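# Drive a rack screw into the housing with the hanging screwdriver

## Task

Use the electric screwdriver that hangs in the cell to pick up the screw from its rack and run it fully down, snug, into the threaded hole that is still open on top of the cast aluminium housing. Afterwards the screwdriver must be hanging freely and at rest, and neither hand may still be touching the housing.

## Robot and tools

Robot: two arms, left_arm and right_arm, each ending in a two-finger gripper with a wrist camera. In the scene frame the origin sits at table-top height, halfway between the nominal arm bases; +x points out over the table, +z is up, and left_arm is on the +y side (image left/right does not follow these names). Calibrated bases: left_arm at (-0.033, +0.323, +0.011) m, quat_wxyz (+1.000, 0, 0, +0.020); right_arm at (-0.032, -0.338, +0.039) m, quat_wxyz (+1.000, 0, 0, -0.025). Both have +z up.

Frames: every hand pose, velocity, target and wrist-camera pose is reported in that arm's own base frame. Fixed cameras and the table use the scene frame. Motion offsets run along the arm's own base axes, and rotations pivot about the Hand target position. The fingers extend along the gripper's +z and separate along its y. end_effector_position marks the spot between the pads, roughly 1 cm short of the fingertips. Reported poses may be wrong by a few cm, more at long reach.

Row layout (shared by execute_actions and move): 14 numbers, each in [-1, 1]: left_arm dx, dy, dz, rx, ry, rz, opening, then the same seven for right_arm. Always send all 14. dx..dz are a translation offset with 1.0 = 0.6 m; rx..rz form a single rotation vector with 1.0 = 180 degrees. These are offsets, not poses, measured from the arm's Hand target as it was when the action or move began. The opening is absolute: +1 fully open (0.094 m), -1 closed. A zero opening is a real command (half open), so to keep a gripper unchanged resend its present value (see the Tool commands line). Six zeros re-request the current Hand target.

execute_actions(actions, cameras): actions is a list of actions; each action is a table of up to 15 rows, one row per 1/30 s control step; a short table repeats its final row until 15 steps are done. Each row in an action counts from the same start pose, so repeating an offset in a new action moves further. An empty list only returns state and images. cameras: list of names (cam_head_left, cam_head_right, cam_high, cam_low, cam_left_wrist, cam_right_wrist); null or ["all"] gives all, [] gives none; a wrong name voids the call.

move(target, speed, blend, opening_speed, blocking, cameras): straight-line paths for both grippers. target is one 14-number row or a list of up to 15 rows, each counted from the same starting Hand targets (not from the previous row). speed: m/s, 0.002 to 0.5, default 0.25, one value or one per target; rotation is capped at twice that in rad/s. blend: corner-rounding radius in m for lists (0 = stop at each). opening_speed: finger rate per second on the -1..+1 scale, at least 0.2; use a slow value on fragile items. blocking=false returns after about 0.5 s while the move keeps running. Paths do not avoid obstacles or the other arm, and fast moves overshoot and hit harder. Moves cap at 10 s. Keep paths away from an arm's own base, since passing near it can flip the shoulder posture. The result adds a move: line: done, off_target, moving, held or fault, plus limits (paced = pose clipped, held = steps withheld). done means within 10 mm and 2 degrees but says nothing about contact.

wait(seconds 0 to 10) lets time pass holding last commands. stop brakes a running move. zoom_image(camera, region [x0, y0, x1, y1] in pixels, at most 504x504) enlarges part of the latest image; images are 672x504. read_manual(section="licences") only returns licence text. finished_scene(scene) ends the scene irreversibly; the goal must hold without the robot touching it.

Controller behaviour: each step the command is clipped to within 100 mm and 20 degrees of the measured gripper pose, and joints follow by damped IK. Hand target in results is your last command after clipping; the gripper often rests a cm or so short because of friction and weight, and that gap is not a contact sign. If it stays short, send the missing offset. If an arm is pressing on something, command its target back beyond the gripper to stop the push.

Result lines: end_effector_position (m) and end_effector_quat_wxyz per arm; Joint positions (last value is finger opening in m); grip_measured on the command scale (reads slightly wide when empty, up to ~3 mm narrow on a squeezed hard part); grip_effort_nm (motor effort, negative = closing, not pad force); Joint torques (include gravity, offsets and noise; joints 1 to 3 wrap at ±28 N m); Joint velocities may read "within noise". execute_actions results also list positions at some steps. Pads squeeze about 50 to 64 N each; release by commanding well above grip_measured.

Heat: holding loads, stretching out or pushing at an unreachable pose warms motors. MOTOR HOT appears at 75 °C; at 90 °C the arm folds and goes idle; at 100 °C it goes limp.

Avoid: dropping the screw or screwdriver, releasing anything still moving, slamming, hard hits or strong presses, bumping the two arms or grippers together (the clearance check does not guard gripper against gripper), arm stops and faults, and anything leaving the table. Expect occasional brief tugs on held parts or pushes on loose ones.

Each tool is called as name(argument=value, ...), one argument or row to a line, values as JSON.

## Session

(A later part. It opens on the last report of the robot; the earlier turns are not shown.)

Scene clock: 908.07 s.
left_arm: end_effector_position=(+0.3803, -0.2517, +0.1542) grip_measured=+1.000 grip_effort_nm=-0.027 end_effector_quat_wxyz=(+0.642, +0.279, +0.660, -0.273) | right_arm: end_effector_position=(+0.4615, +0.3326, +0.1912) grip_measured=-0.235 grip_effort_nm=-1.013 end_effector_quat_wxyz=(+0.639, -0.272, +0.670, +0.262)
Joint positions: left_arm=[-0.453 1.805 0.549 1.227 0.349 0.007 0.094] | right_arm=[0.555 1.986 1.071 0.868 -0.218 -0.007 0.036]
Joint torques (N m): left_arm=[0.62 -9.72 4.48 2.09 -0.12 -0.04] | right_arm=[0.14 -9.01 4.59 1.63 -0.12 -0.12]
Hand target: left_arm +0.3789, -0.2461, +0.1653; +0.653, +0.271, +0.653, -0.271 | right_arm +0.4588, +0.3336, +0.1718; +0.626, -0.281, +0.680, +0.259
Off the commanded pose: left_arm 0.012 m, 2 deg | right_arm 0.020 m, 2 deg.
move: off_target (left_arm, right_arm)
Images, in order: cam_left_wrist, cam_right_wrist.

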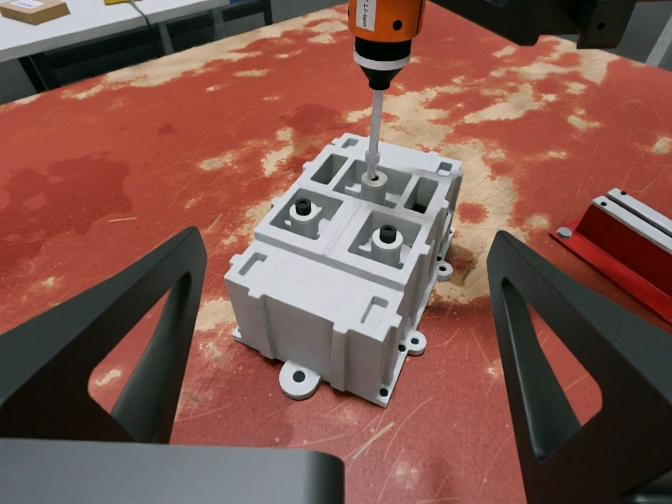

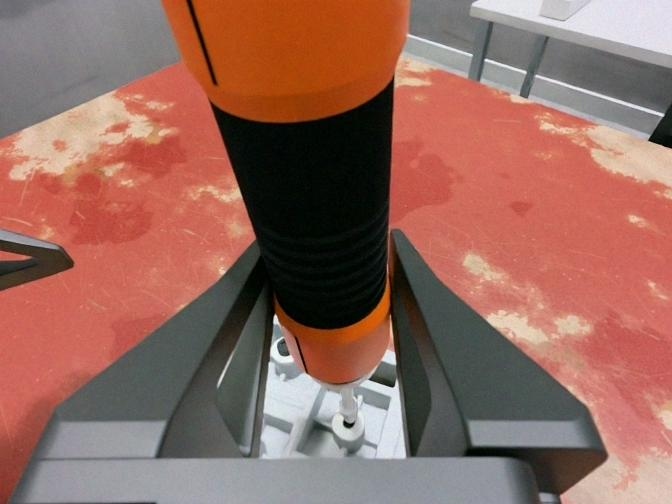

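move(
  target=[
    [0,0,0,0,0,0,1,0.0012,0.0012,0.147,0,0,0,-0.4],
    [0,0,0,0,0,0,1,0.0012,0.0012,0.037,0,0,0,-0.4],
    [0,0,0,0,0,0,1,0,0,0.0135,0,0,0,-0.4],
  ],
  speed=0.06,
  cameras=["cam_left_wrist","cam_right_wrist"],
)

zoom_image(
  camera="cam_left_wrist",
  region=[300, 70, 440, 210],
)

zoom_image(
  camera="cam_right_wrist",
  region=[290, 380, 410, 460],
)

Scene clock: 929.63 s.
left_arm: end_effector_position=(+0.3803, -0.2517, +0.1542) grip_measured=+1.000 grip_effort_nm=-0.017 end_effector_quat_wxyz=(+0.642, +0.279, +0.660, -0.273) | right_arm: end_effector_position=(+0.4614, +0.3325, +0.1934) grip_measured=-0.235 grip_effort_nm=-1.009 end_effector_quat_wxyz=(+0.633, -0.273, +0.676, +0.260)
Joint positions: left_arm=[-0.453 1.805 0.549 1.227 0.349 0.007 0.094] | right_arm=[0.555 1.97 1.08 0.825 -0.218 -0.008 0.036]
Joint torques (N m): left_arm=[0.62 -9.68 4.46 2.09 -0.11 -0.05] | right_arm=[0.08 -9.13 4.82 1.81 -0.12 -0.12]
Hand target: left_arm +0.3789, -0.2461, +0.1653; +0.653, +0.271, +0.653, -0.271 | right_arm +0.4588, +0.3336, +0.1798; +0.626, -0.281, +0.680, +0.259
Off the commanded pose: left_arm 0.012 m, 2 deg | right_arm 0.014 m, 1 deg.
move: off_target (left_arm, right_arm)
Images, in order: cam_left_wrist, cam_right_wrist.

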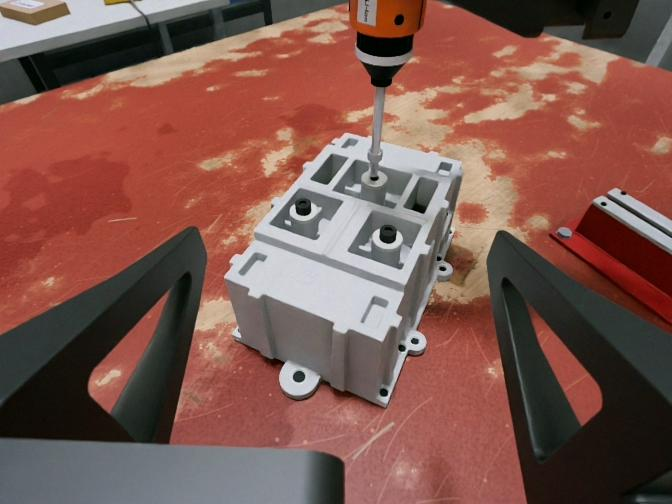

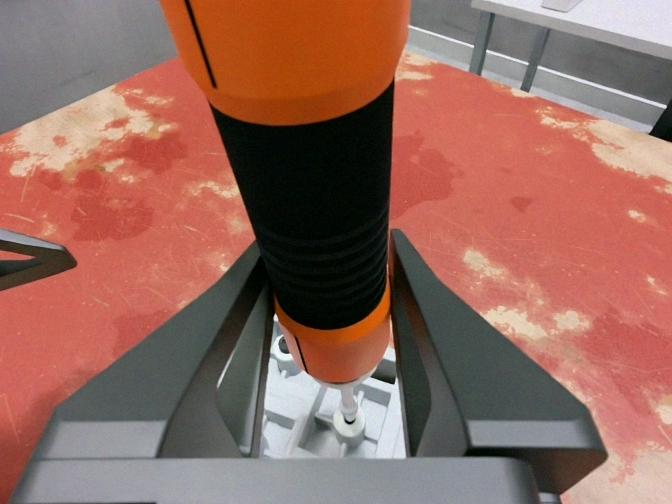

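Scaled by 3.600 from the camera's 672x504 image, which has a finer 960x720 frame.

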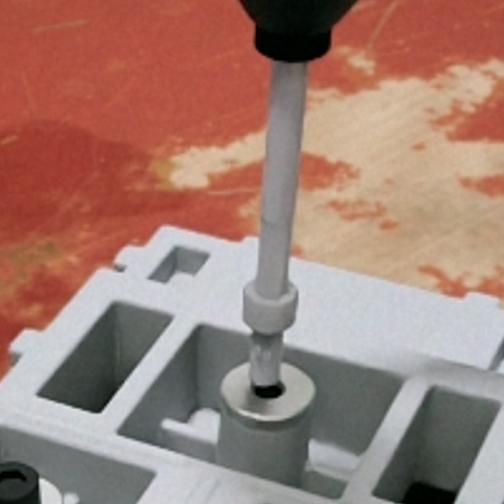

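Scaled by 4.200 from the camera's 672x504 image, which has a finer 960x720 frame.

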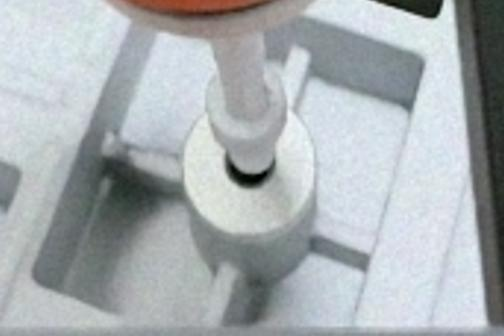

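move(
  target=[0,0,0,0,0,0,1,-0.002,-0.001,-0.015,-0.003,0.003,0,-0.4],
  speed=0.04,
  cameras=["cam_left_wrist","cam_right_wrist"],
)

zoom_image(
  camera="cam_left_wrist",
  region=[300, 70, 440, 210],
)

zoom_image(
  camera="cam_right_wrist",
  region=[290, 380, 410, 460],
)

Scene clock: 937.33 s.
left_arm: end_effector_position=(+0.3803, -0.2517, +0.1542) grip_measured=+1.000 grip_effort_nm=-0.027 end_effector_quat_wxyz=(+0.642, +0.279, +0.660, -0.273) | right_arm: end_effector_position=(+0.4604, +0.3319, +0.1902) grip_measured=-0.235 grip_effort_nm=-1.013 end_effector_quat_wxyz=(+0.635, -0.273, +0.675, +0.260)
Joint positions: left_arm=[-0.453 1.805 0.549 1.227 0.349 0.007 0.094] | right_arm=[0.555 1.977 1.069 0.847 -0.218 -0.008 0.036]
Joint torques (N m): left_arm=[0.58 -9.72 4.44 2.09 -0.11 -0.05] | right_arm=[0.16 -8.94 4.37 1.69 -0.08 -0.12]
Hand target: left_arm +0.3789, -0.2461, +0.1653; +0.653, +0.271, +0.653, -0.271 | right_arm +0.4576, +0.3330, +0.1708; +0.621, -0.283, +0.684, +0.257
Off the commanded pose: left_arm 0.012 m, 2 deg | right_arm 0.020 m, 2 deg.
move: off_target (left_arm, right_arm)
Images, in order: cam_left_wrist, cam_right_wrist.

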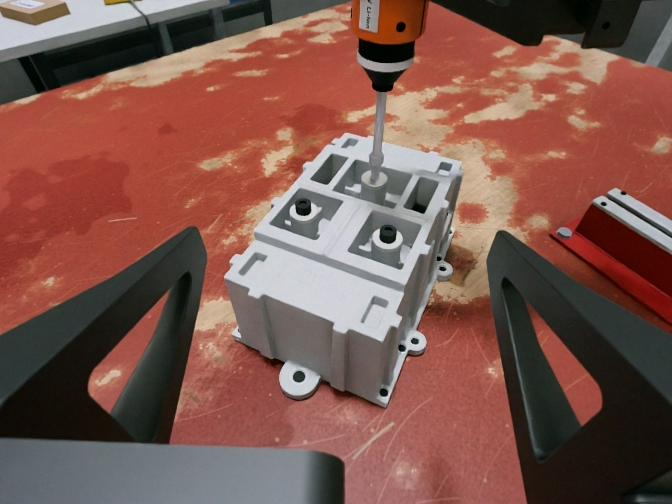

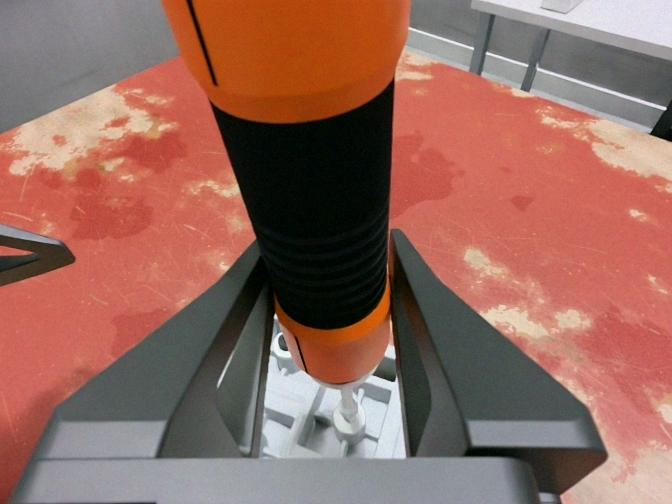

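Scaled by 3.600 from the camera's 672x504 image, which has a finer 960x720 frame.

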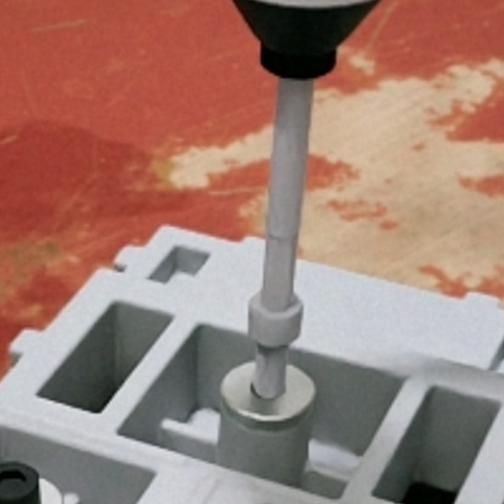

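Scaled by 4.200 from the camera's 672x504 image, which has a finer 960x720 frame.

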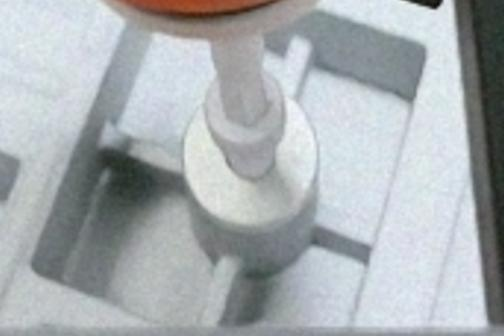

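move(
  target=[0,0,0,0,0,0,1,0.001,0.001,-0.015,-0.001,0.001,0,-0.4],
  speed=0.04,
  cameras=["cam_left_wrist","cam_right_wrist"],
)

zoom_image(
  camera="cam_left_wrist",
  region=[300, 70, 440, 210],
)

zoom_image(
  camera="cam_right_wrist",
  region=[290, 380, 410, 460],
)

Scene clock: 949.93 s.
left_arm: end_effector_position=(+0.3803, -0.2517, +0.1542) grip_measured=+1.000 grip_effort_nm=-0.022 end_effector_quat_wxyz=(+0.642, +0.279, +0.660, -0.273) | right_arm: end_effector_position=(+0.4619, +0.3328, +0.1900) grip_measured=-0.236 grip_effort_nm=-1.013 end_effector_quat_wxyz=(+0.642, -0.272, +0.668, +0.261)
Joint positions: left_arm=[-0.453 1.805 0.549 1.227 0.349 0.007 0.094] | right_arm=[0.555 1.994 1.069 0.885 -0.218 -0.008 0.036]
Joint torques (N m): left_arm=[0.59 -9.72 4.48 2.09 -0.11 -0.05] | right_arm=[0.16 -8.7 4.1 1.5 -0.1 -0.17]
Hand target: left_arm +0.3789, -0.2461, +0.1653; +0.653, +0.271, +0.653, -0.271 | right_arm +0.4582, +0.3336, +0.1618; +0.620, -0.284, +0.685, +0.256
Off the commanded pose: left_arm 0.012 m, 2 deg | right_arm 0.028 m, 4 deg.
move: off_target (left_arm, right_arm)
Images, in order: cam_left_wrist, cam_right_wrist.

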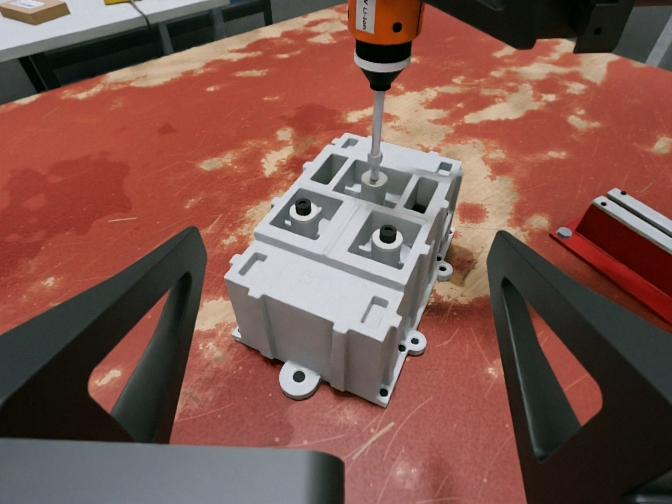

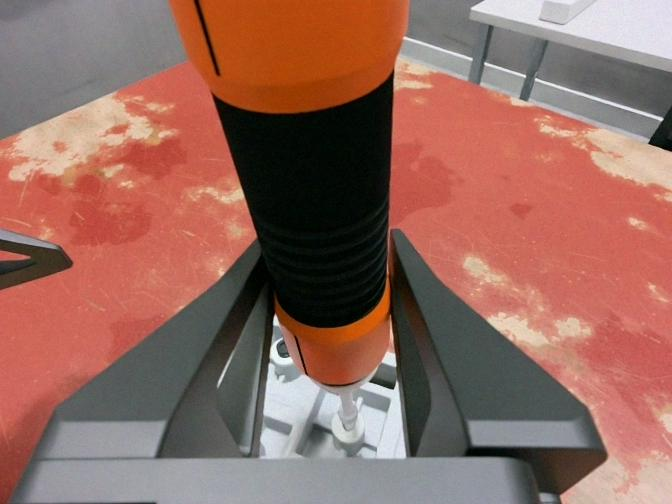

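Scaled by 3.600 from the camera's 672x504 image, which has a finer 960x720 frame.

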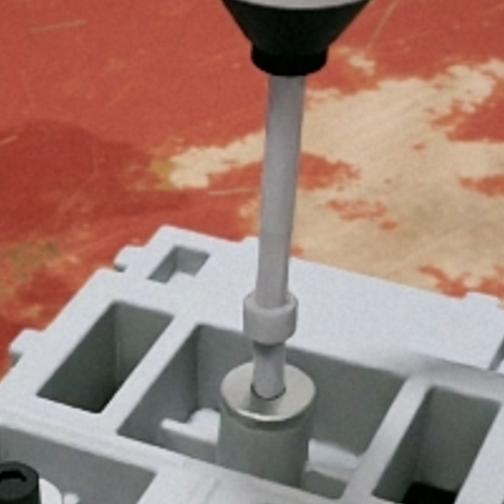

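Scaled by 4.200 from the camera's 672x504 image, which has a finer 960x720 frame.

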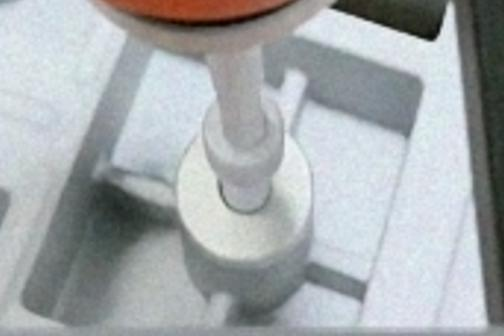

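move(
  target=[0,0,0,0,0,0,1,-0.002,-0.002,-0.04,-0.003,0.003,0,-0.4],
  speed=0.04,
  cameras=["cam_left_wrist","cam_right_wrist"],
)

zoom_image(
  camera="cam_left_wrist",
  region=[300, 70, 440, 210],
)

zoom_image(
  camera="cam_right_wrist",
  region=[290, 380, 410, 460],
)

Scene clock: 958.20 s.
left_arm: end_effector_position=(+0.3803, -0.2517, +0.1542) grip_measured=+1.000 grip_effort_nm=-0.022 end_effector_quat_wxyz=(+0.642, +0.279, +0.660, -0.273) | right_arm: end_effector_position=(+0.4591, +0.3320, +0.1864) grip_measured=-0.236 grip_effort_nm=-1.013 end_effector_quat_wxyz=(+0.659, -0.270, +0.649, +0.266)
Joint positions: left_arm=[-0.453 1.805 0.549 1.227 0.349 0.007 0.094] | right_arm=[0.555 2.027 1.037 1.001 -0.223 -0.008 0.036]
Joint torques (N m): left_arm=[0.65 -9.7 4.44 2.08 -0.11 -0.06] | right_arm=[0.06 -7.56 3.45 1.05 -0.05 -0.2]
Hand target: left_arm +0.3789, -0.2461, +0.1652; +0.653, +0.271, +0.653, -0.271 | right_arm +0.4570, +0.3324, +0.1380; +0.615, -0.285, +0.689, +0.254
Off the commanded pose: left_arm 0.012 m, 2 deg | right_arm 0.049 m, 7 deg.
move: off_target (left_arm, right_arm)
Images, in order: cam_left_wrist, cam_right_wrist.

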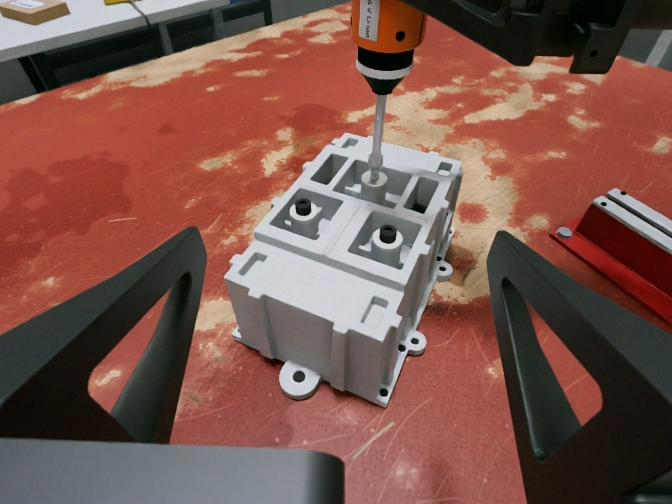

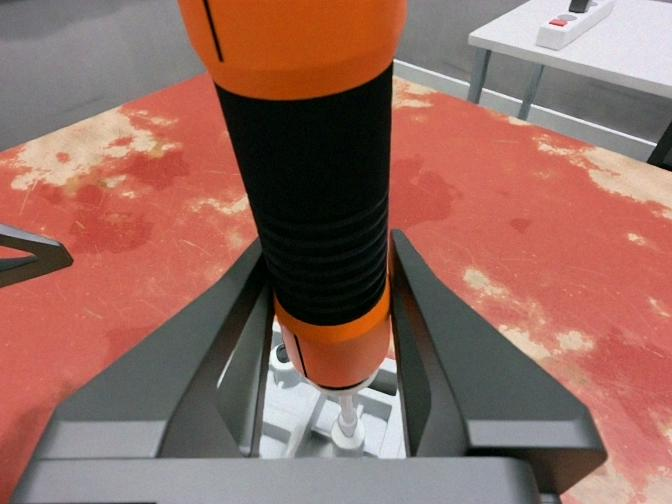

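Scaled by 3.600 from the camera's 672x504 image, which has a finer 960x720 frame.

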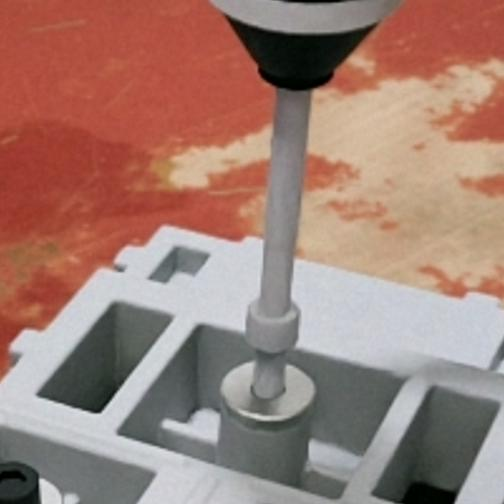

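Scaled by 4.200 from the camera's 672x504 image, which has a finer 960x720 frame.

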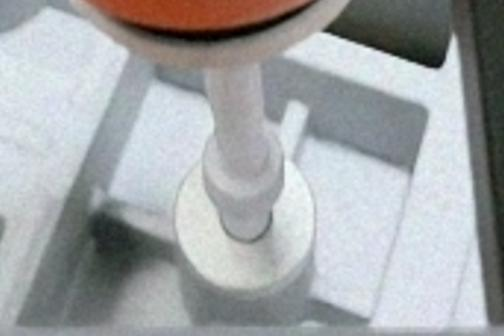

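move(
  target=[0,0,0,0,0,0,1,-0.002,-0.002,-0.05,0,0,0,-0.4],
  speed=0.04,
  cameras=["cam_left_wrist","cam_right_wrist"],
)

zoom_image(
  camera="cam_left_wrist",
  region=[300, 70, 440, 210],
)

zoom_image(
  camera="cam_right_wrist",
  region=[290, 380, 410, 460],
)

Scene clock: 969.27 s.
left_arm: end_effector_position=(+0.3803, -0.2517, +0.1542) grip_measured=+1.000 grip_effort_nm=-0.027 end_effector_quat_wxyz=(+0.642, +0.279, +0.660, -0.273) | right_arm: end_effector_position=(+0.4550, +0.3299, +0.1786) grip_measured=-0.236 grip_effort_nm=-1.009 end_effector_quat_wxyz=(+0.684, -0.266, +0.623, +0.270)
Joint positions: left_arm=[-0.453 1.805 0.549 1.227 0.349 0.007 0.094] | right_arm=[0.555 2.09 0.999 1.174 -0.225 -0.008 0.036]
Joint torques (N m): left_arm=[0.65 -9.69 4.44 2.08 -0.11 -0.05] | right_arm=[-0.14 -6.6 2.59 0.59 -0.06 -0.19]
Hand target: left_arm +0.3789, -0.2461, +0.1652; +0.653, +0.271, +0.653, -0.271 | right_arm +0.4558, +0.3311, +0.1077; +0.615, -0.285, +0.690, +0.254
Off the commanded pose: left_arm 0.012 m, 2 deg | right_arm 0.071 m, 11 deg.
move: off_target (left_arm, right_arm)
Images, in order: cam_left_wrist, cam_right_wrist.

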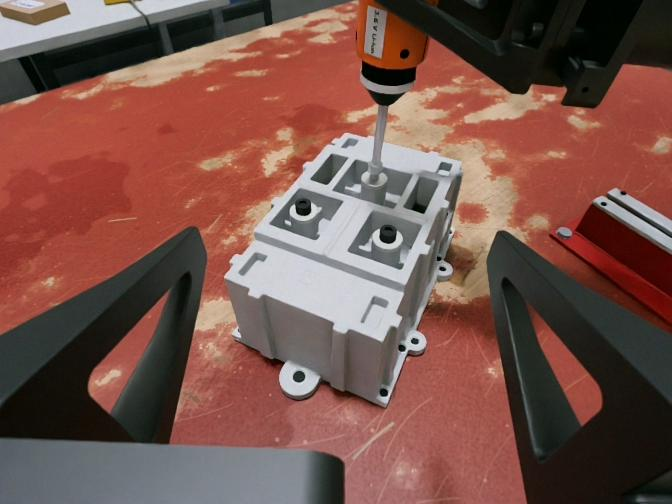

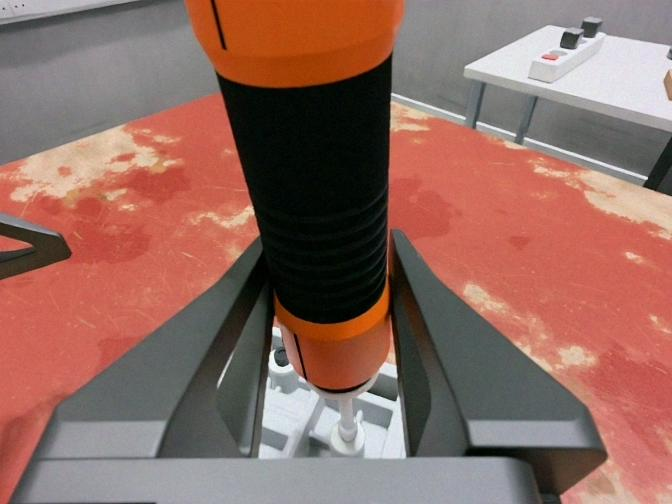

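Scaled by 3.600 from the camera's 672x504 image, which has a finer 960x720 frame.

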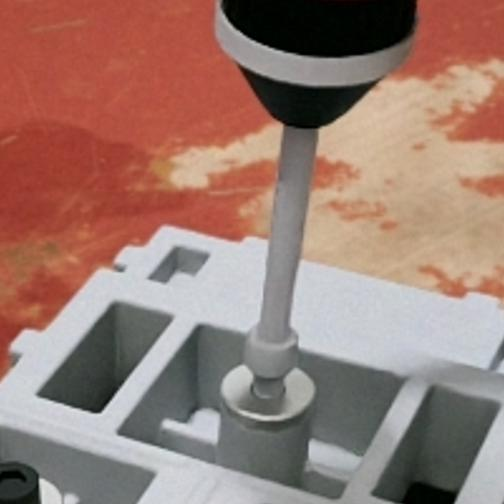

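Scaled by 4.200 from the camera's 672x504 image, which has a finer 960x720 frame.

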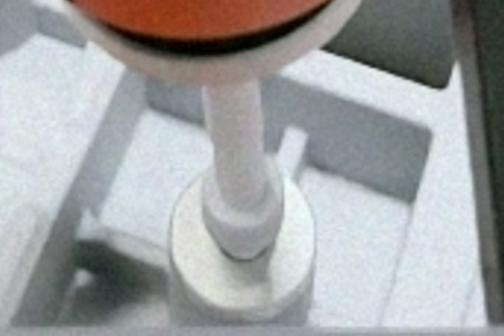

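move(
  target=[0,0,0,0,0,0,1,0.008,0.008,-0.02,0,0,0,-0.4],
  speed=0.04,
  cameras=["cam_left_wrist","cam_right_wrist"],
)

zoom_image(
  camera="cam_left_wrist",
  region=[300, 70, 440, 210],
)

zoom_image(
  camera="cam_right_wrist",
  region=[290, 380, 410, 460],
)

Scene clock: 978.67 s.
left_arm: end_effector_position=(+0.3803, -0.2517, +0.1542) grip_measured=+1.000 grip_effort_nm=-0.017 end_effector_quat_wxyz=(+0.642, +0.279, +0.660, -0.273) | right_arm: end_effector_position=(+0.4531, +0.3297, +0.1722) grip_measured=-0.236 grip_effort_nm=-1.009 end_effector_quat_wxyz=(+0.692, -0.266, +0.612, +0.273)
Joint positions: left_arm=[-0.453 1.805 0.549 1.227 0.349 0.007 0.094] | right_arm=[0.555 2.128 0.988 1.251 -0.23 -0.008 0.036]
Joint torques (N m): left_arm=[0.62 -9.66 4.45 2.08 -0.11 -0.06] | right_arm=[0.25 -6.06 3.9 0.2 0.06 -0.15]
Hand target: left_arm +0.3789, -0.2461, +0.1652; +0.653, +0.271, +0.653, -0.271 | right_arm +0.4606, +0.3360, +0.0958; +0.615, -0.285, +0.689, +0.254
Off the commanded pose: left_arm 0.012 m, 2 deg | right_arm 0.077 m, 13 deg.
move: off_target (left_arm, right_arm)
Images, in order: cam_left_wrist, cam_right_wrist.

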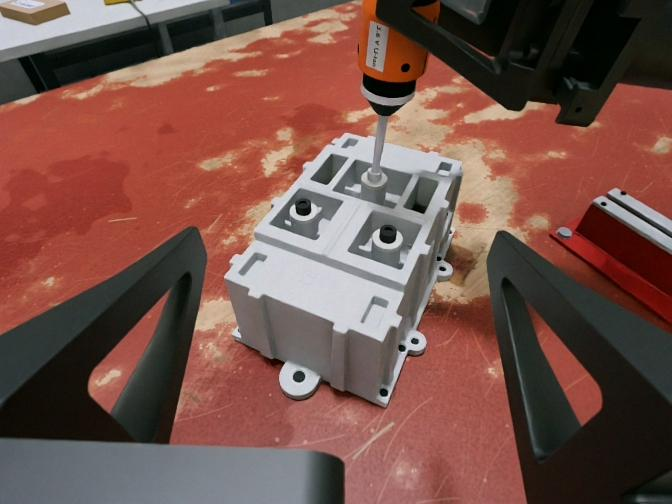

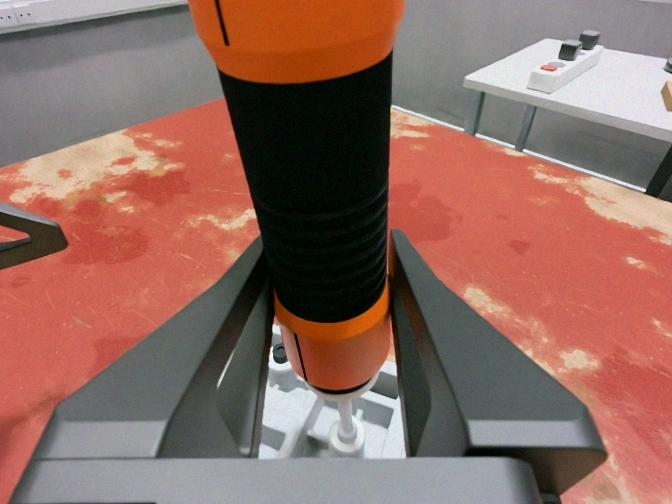

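Scaled by 3.600 from the camera's 672x504 image, which has a finer 960x720 frame.

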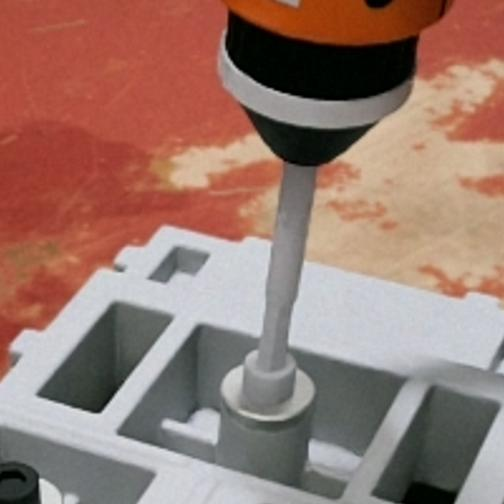

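Scaled by 4.200 from the camera's 672x504 image, which has a finer 960x720 frame.

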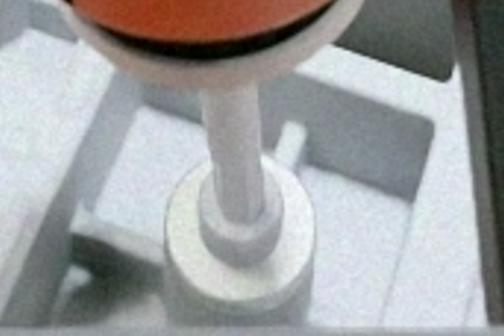

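move(
  target=[0,0,0,0,0,0,1,0,0,-0.025,0,0,0,-0.4],
  speed=0.04,
  cameras=["cam_left_wrist","cam_right_wrist"],
)

zoom_image(
  camera="cam_left_wrist",
  region=[300, 70, 440, 210],
)

Scene clock: 984.80 s.
left_arm: end_effector_position=(+0.3803, -0.2517, +0.1542) grip_measured=+1.000 grip_effort_nm=-0.032 end_effector_quat_wxyz=(+0.642, +0.279, +0.660, -0.273) | right_arm: end_effector_position=(+0.4514, +0.3288, +0.1712) grip_measured=-0.236 grip_effort_nm=-1.009 end_effector_quat_wxyz=(+0.706, -0.263, +0.597, +0.276)
Joint positions: left_arm=[-0.453 1.805 0.549 1.227 0.349 0.007 0.094] | right_arm=[0.555 2.163 0.981 1.336 -0.23 -0.006 0.036]
Joint torques (N m): left_arm=[0.62 -9.72 4.44 2.09 -0.12 -0.06] | right_arm=[0.1 -5.48 2.86 -0.03 0.02 -0.21]
Heat: left arm: 43 °C; right arm: 39 °C.
Hand target: left_arm +0.3789, -0.2461, +0.1652; +0.653, +0.271, +0.653, -0.271 | right_arm +0.4606, +0.3360, +0.0808; +0.615, -0.285, +0.690, +0.254
Off the commanded pose: left_arm 0.012 m, 2 deg | right_arm 0.091 m, 15 deg.
move: off_target (left_arm, right_arm)
Images, in order: cam_left_wrist, cam_right_wrist.

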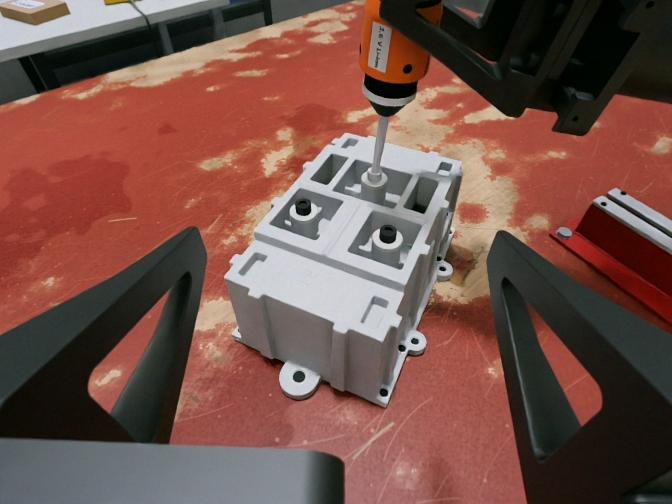

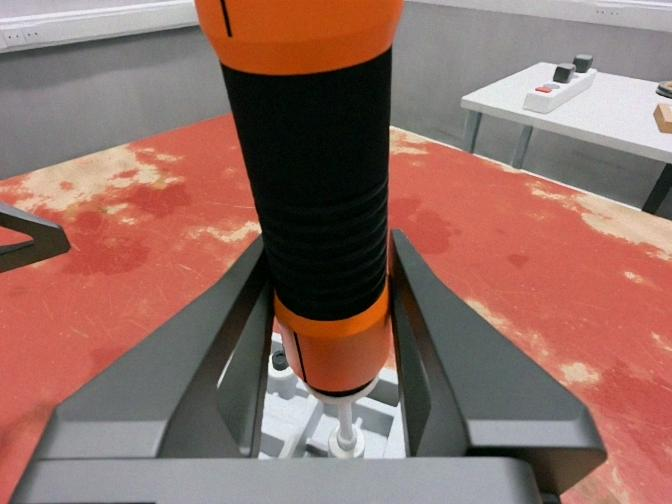

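Scaled by 3.600 from the camera's 672x504 image, which has a finer 960x720 frame.

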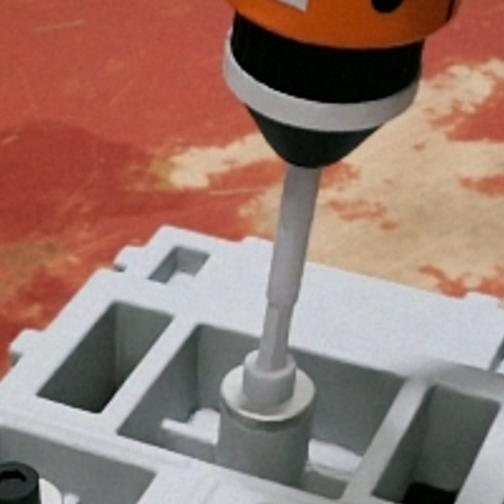

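move(
  target=[0,0,0,0,0,0,1,-0.005,-0.005,0.35,0.03,-0.03,0,-0.4],
  speed=0.06,
)

zoom_image(
  camera="cam_left_wrist",
  region=[280, 50, 460, 230],
)

Scene clock: 997.53 s.
left_arm: end_effector_position=(+0.3803, -0.2517, +0.1542) grip_measured=+1.000 grip_effort_nm=-0.027 end_effector_quat_wxyz=(+0.642, +0.279, +0.660, -0.273) | right_arm: end_effector_position=(+0.4615, +0.3286, +0.2636) grip_measured=-0.236 grip_effort_nm=-1.013 end_effector_quat_wxyz=(+0.645, -0.263, +0.667, +0.263)
Joint positions: left_arm=[-0.453 1.805 0.549 1.227 0.349 0.007 0.094] | right_arm=[0.551 1.84 1.182 0.628 -0.212 0.005 0.036]
Joint torques (N m): left_arm=[0.68 -9.68 4.42 2.09 -0.11 -0.06] | right_arm=[0.51 -12.44 9.22 1.58 -0.18 -0.06]
Hand target: left_arm +0.3789, -0.2461, +0.1652; +0.653, +0.271, +0.653, -0.271 | right_arm +0.4576, +0.3330, +0.2908; +0.660, -0.268, +0.647, +0.273
Off the commanded pose: left_arm 0.012 m, 2 deg | right_arm 0.028 m, 3 deg.
move: off_target (left_arm, right_arm)

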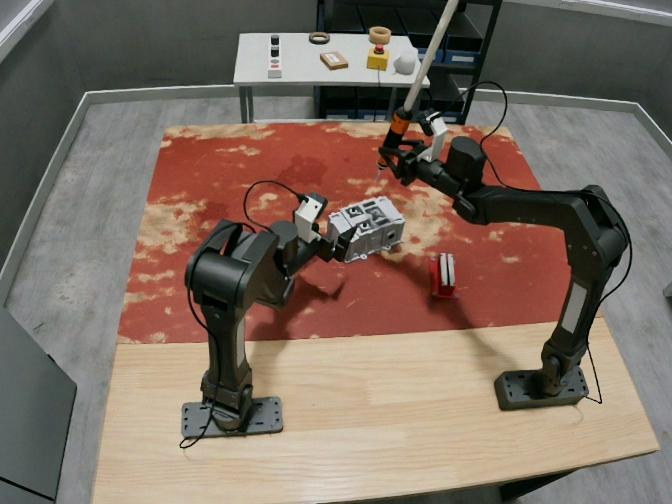

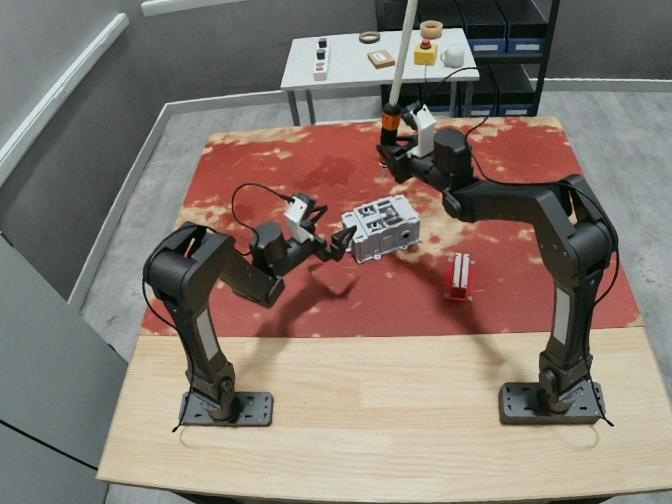

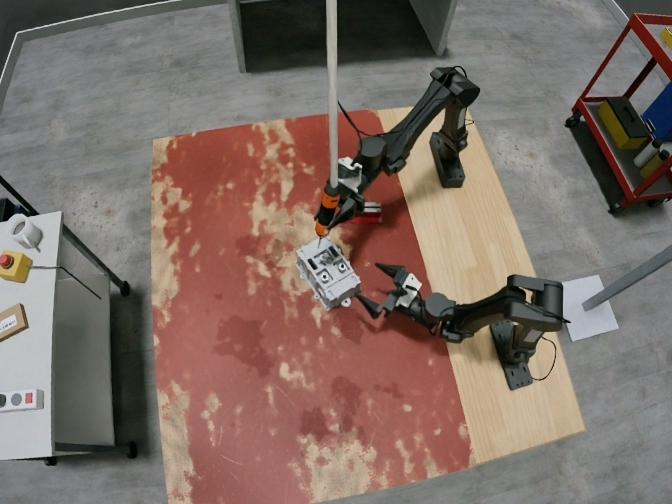

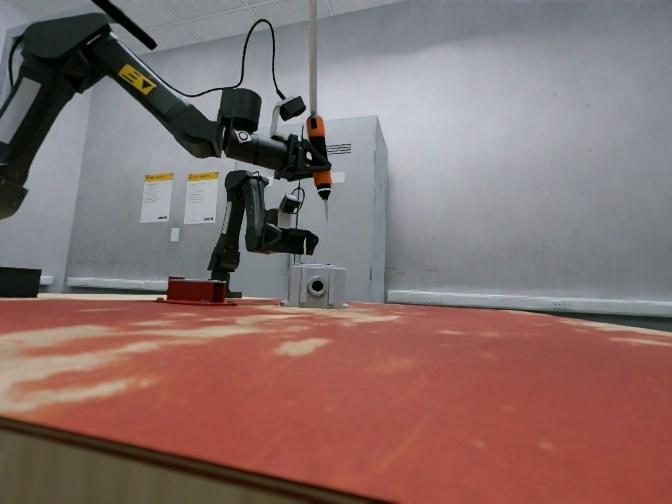

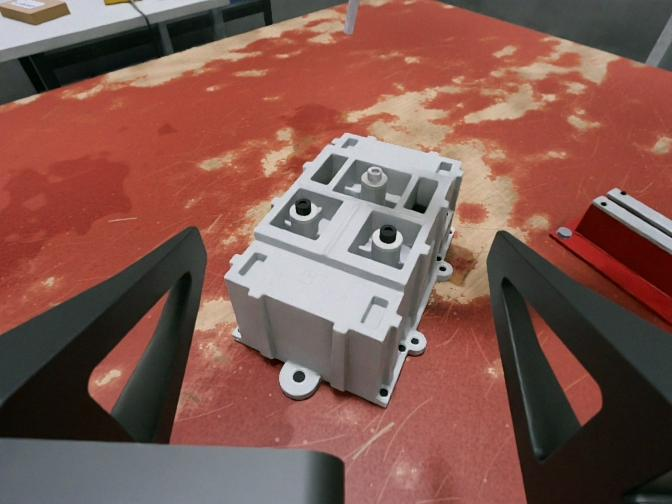

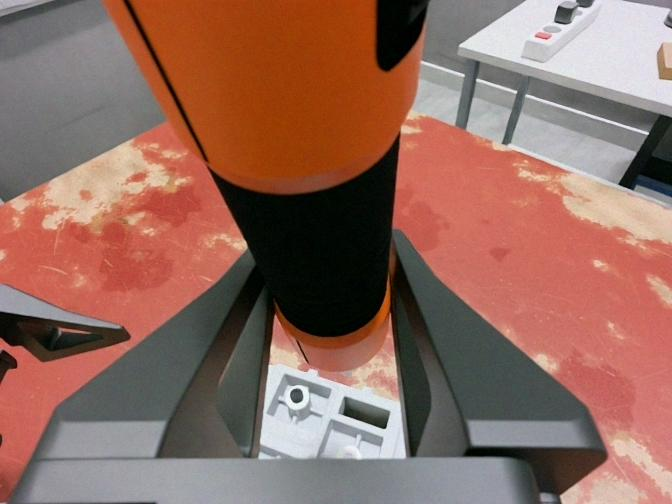

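Scaled by 2.800 from the camera's 672x504 image, which has a finer 960x720 frame.

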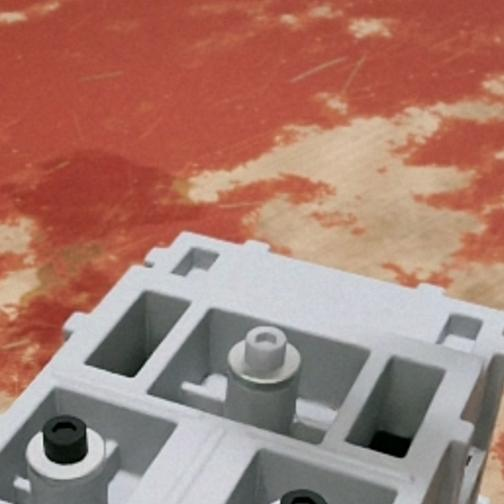

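move(
  target=[-0.15,0.3,0.05,0,0,0.2,1,0.0173,-0.383,-0.011,-0.055,0.055,0,-0.4],
  speed=0.12,
)

Scene clock: 1010.53 s.
left_arm: end_effector_position=(+0.2899, -0.0704, +0.2013) grip_measured=+1.000 grip_effort_nm=-0.022 end_effector_quat_wxyz=(+0.710, +0.062, +0.699, -0.061) | right_arm: end_effector_position=(+0.4704, +0.1010, +0.2538) grip_measured=-0.236 grip_effort_nm=-1.009 end_effector_quat_wxyz=(+0.555, -0.285, +0.743, +0.243)
Joint positions: left_arm=[-0.341 0.671 0.087 0.599 -0.167 0.006 0.094] | right_arm=[-0.059 1.636 1.18 0.065 -0.799 -0.24 0.036]
Joint torques (N m): left_arm=[0.66 -0.68 7.2 1.84 -0.12 -0.05] | right_arm=[-0.05 -11.4 10.02 1.35 -0.37 -0.02]
Hand target: left_arm +0.2889, -0.0662, +0.1952; +0.705, +0.056, +0.705, -0.056 | right_arm +0.4680, +0.1032, +0.2841; +0.576, -0.299, +0.723, +0.238
Off the commanded pose: left_arm 0.008 m, 1 deg | right_arm 0.031 m, 4 deg.
move: off_target (right_arm)

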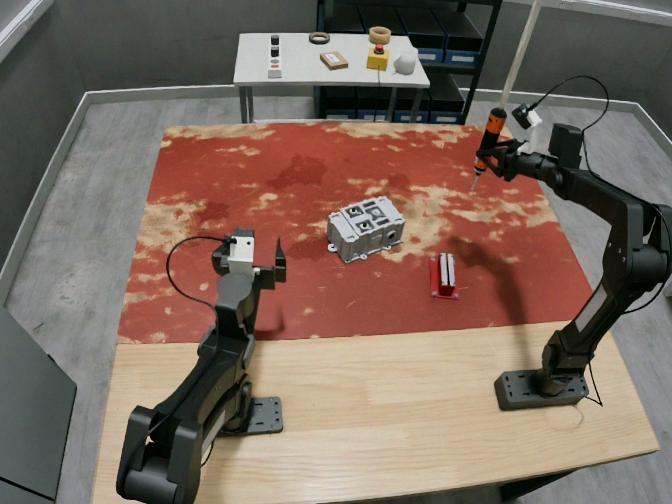

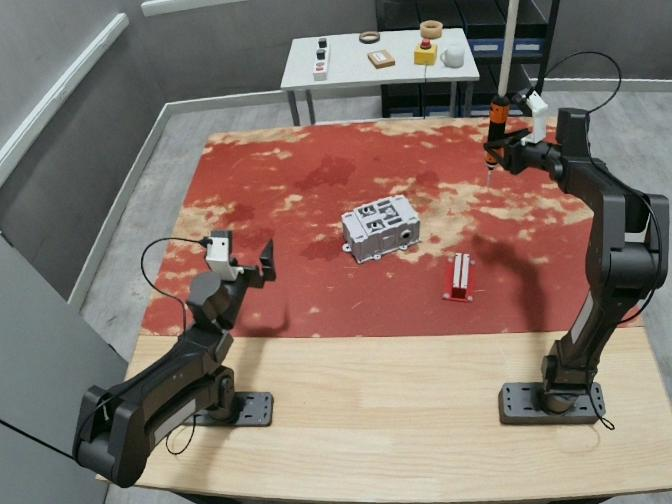

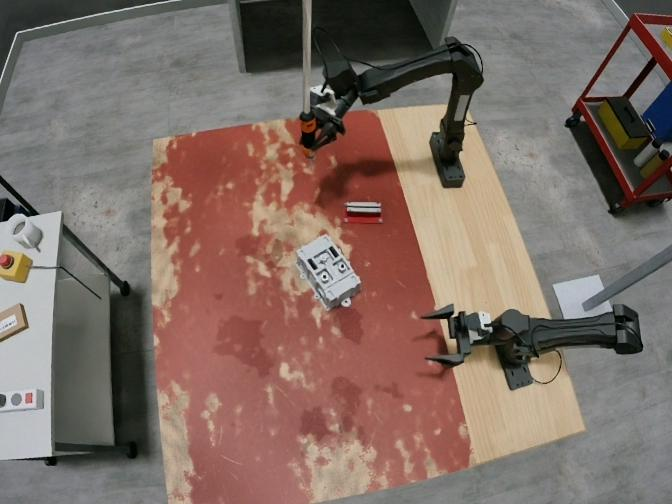

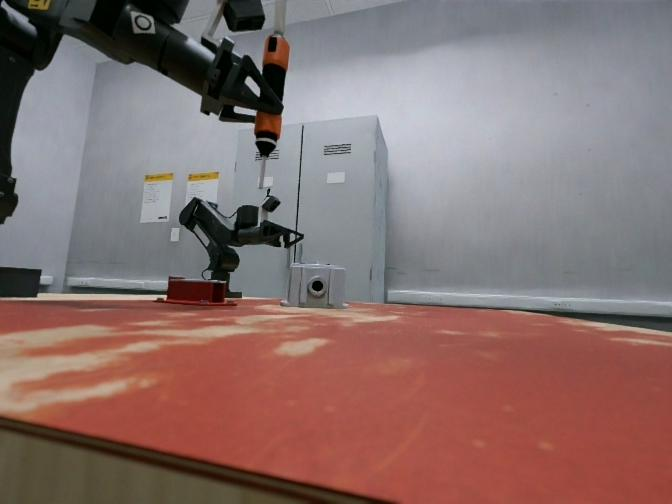

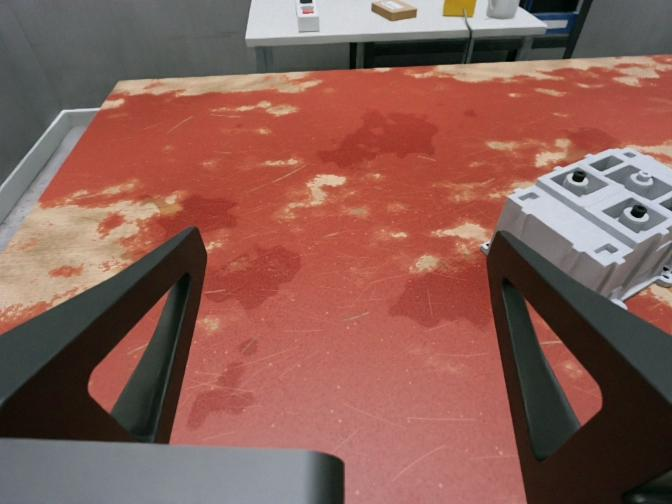

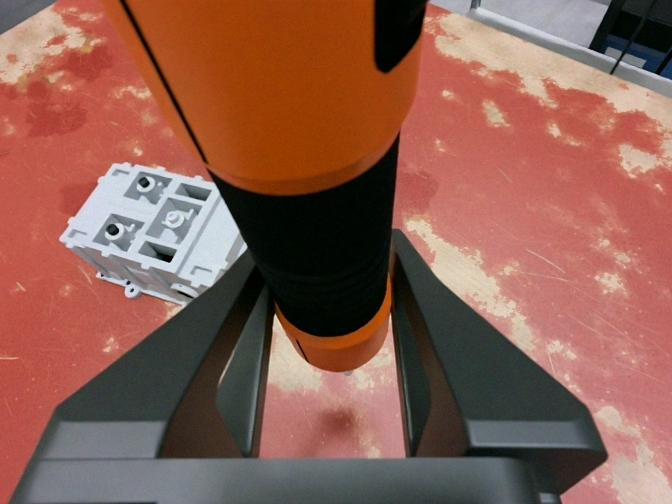

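move(
  target=[0,0,0,0,0,0,1,-0.004,0.003,0.033,0,0,0,-0.4],
  speed=0.05,
  cameras=["cam_low","cam_head_right","cam_high"],
)

Scene clock: 1018.17 s.
left_arm: end_effector_position=(+0.2900, -0.0703, +0.2011) grip_measured=+1.000 grip_effort_nm=-0.022 end_effector_quat_wxyz=(+0.709, +0.062, +0.699, -0.060) | right_arm: end_effector_position=(+0.4697, +0.1011, +0.2724) grip_measured=-0.236 grip_effort_nm=-1.004 end_effector_quat_wxyz=(+0.554, -0.285, +0.743, +0.244)
Joint positions: left_arm=[-0.341 0.671 0.087 0.598 -0.167 0.006 0.094] | right_arm=[-0.059 1.622 1.241 -0.012 -0.8 -0.241 0.036]
Joint torques (N m): left_arm=[0.64 -0.69 7.2 1.83 -0.11 -0.04] | right_arm=[0.51 -11.4 10.09 1.39 -0.3 -0.01]
Hand target: left_arm +0.2889, -0.0661, +0.1952; +0.705, +0.056, +0.705, -0.056 | right_arm +0.4655, +0.1050, +0.3041; +0.576, -0.299, +0.722, +0.238
Off the commanded pose: left_arm 0.007 m, 1 deg | right_arm 0.032 m, 4 deg.
move: off_target (right_arm)
Images, in order: cam_head_right, cam_high, cam_low.

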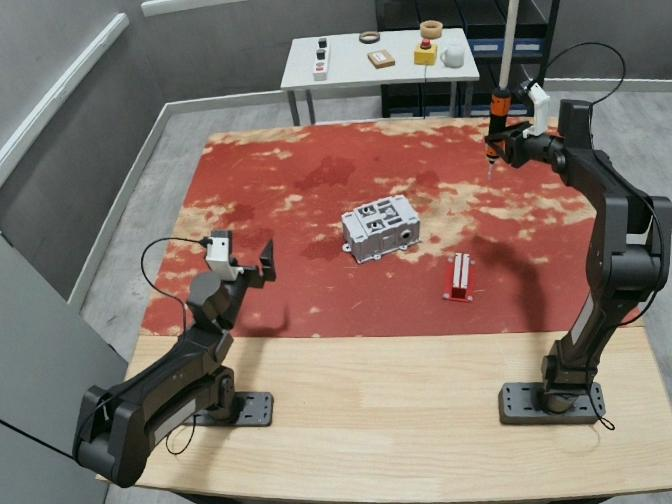

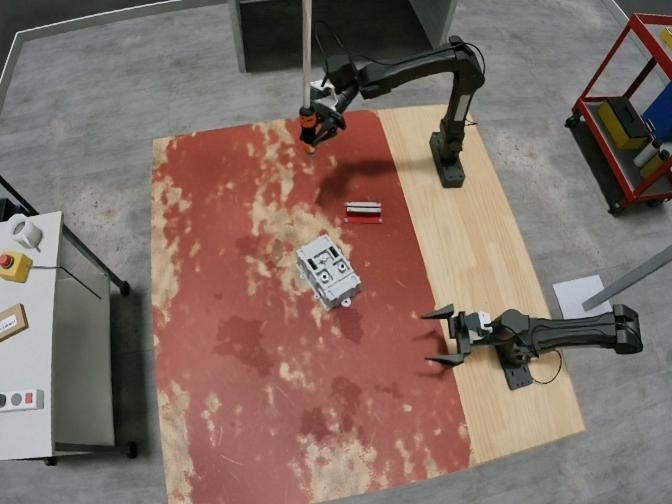

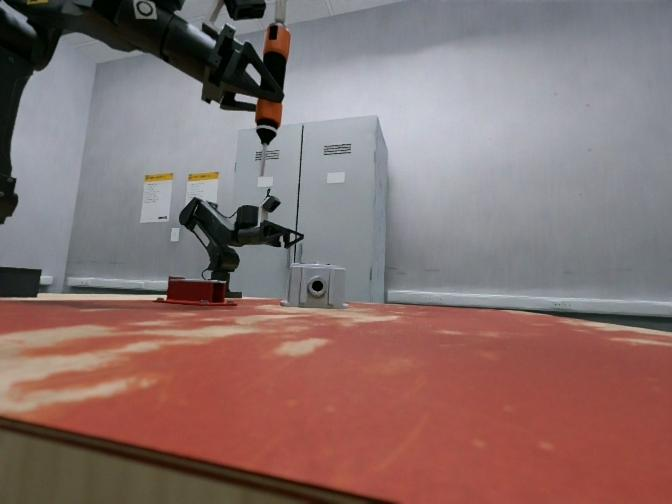

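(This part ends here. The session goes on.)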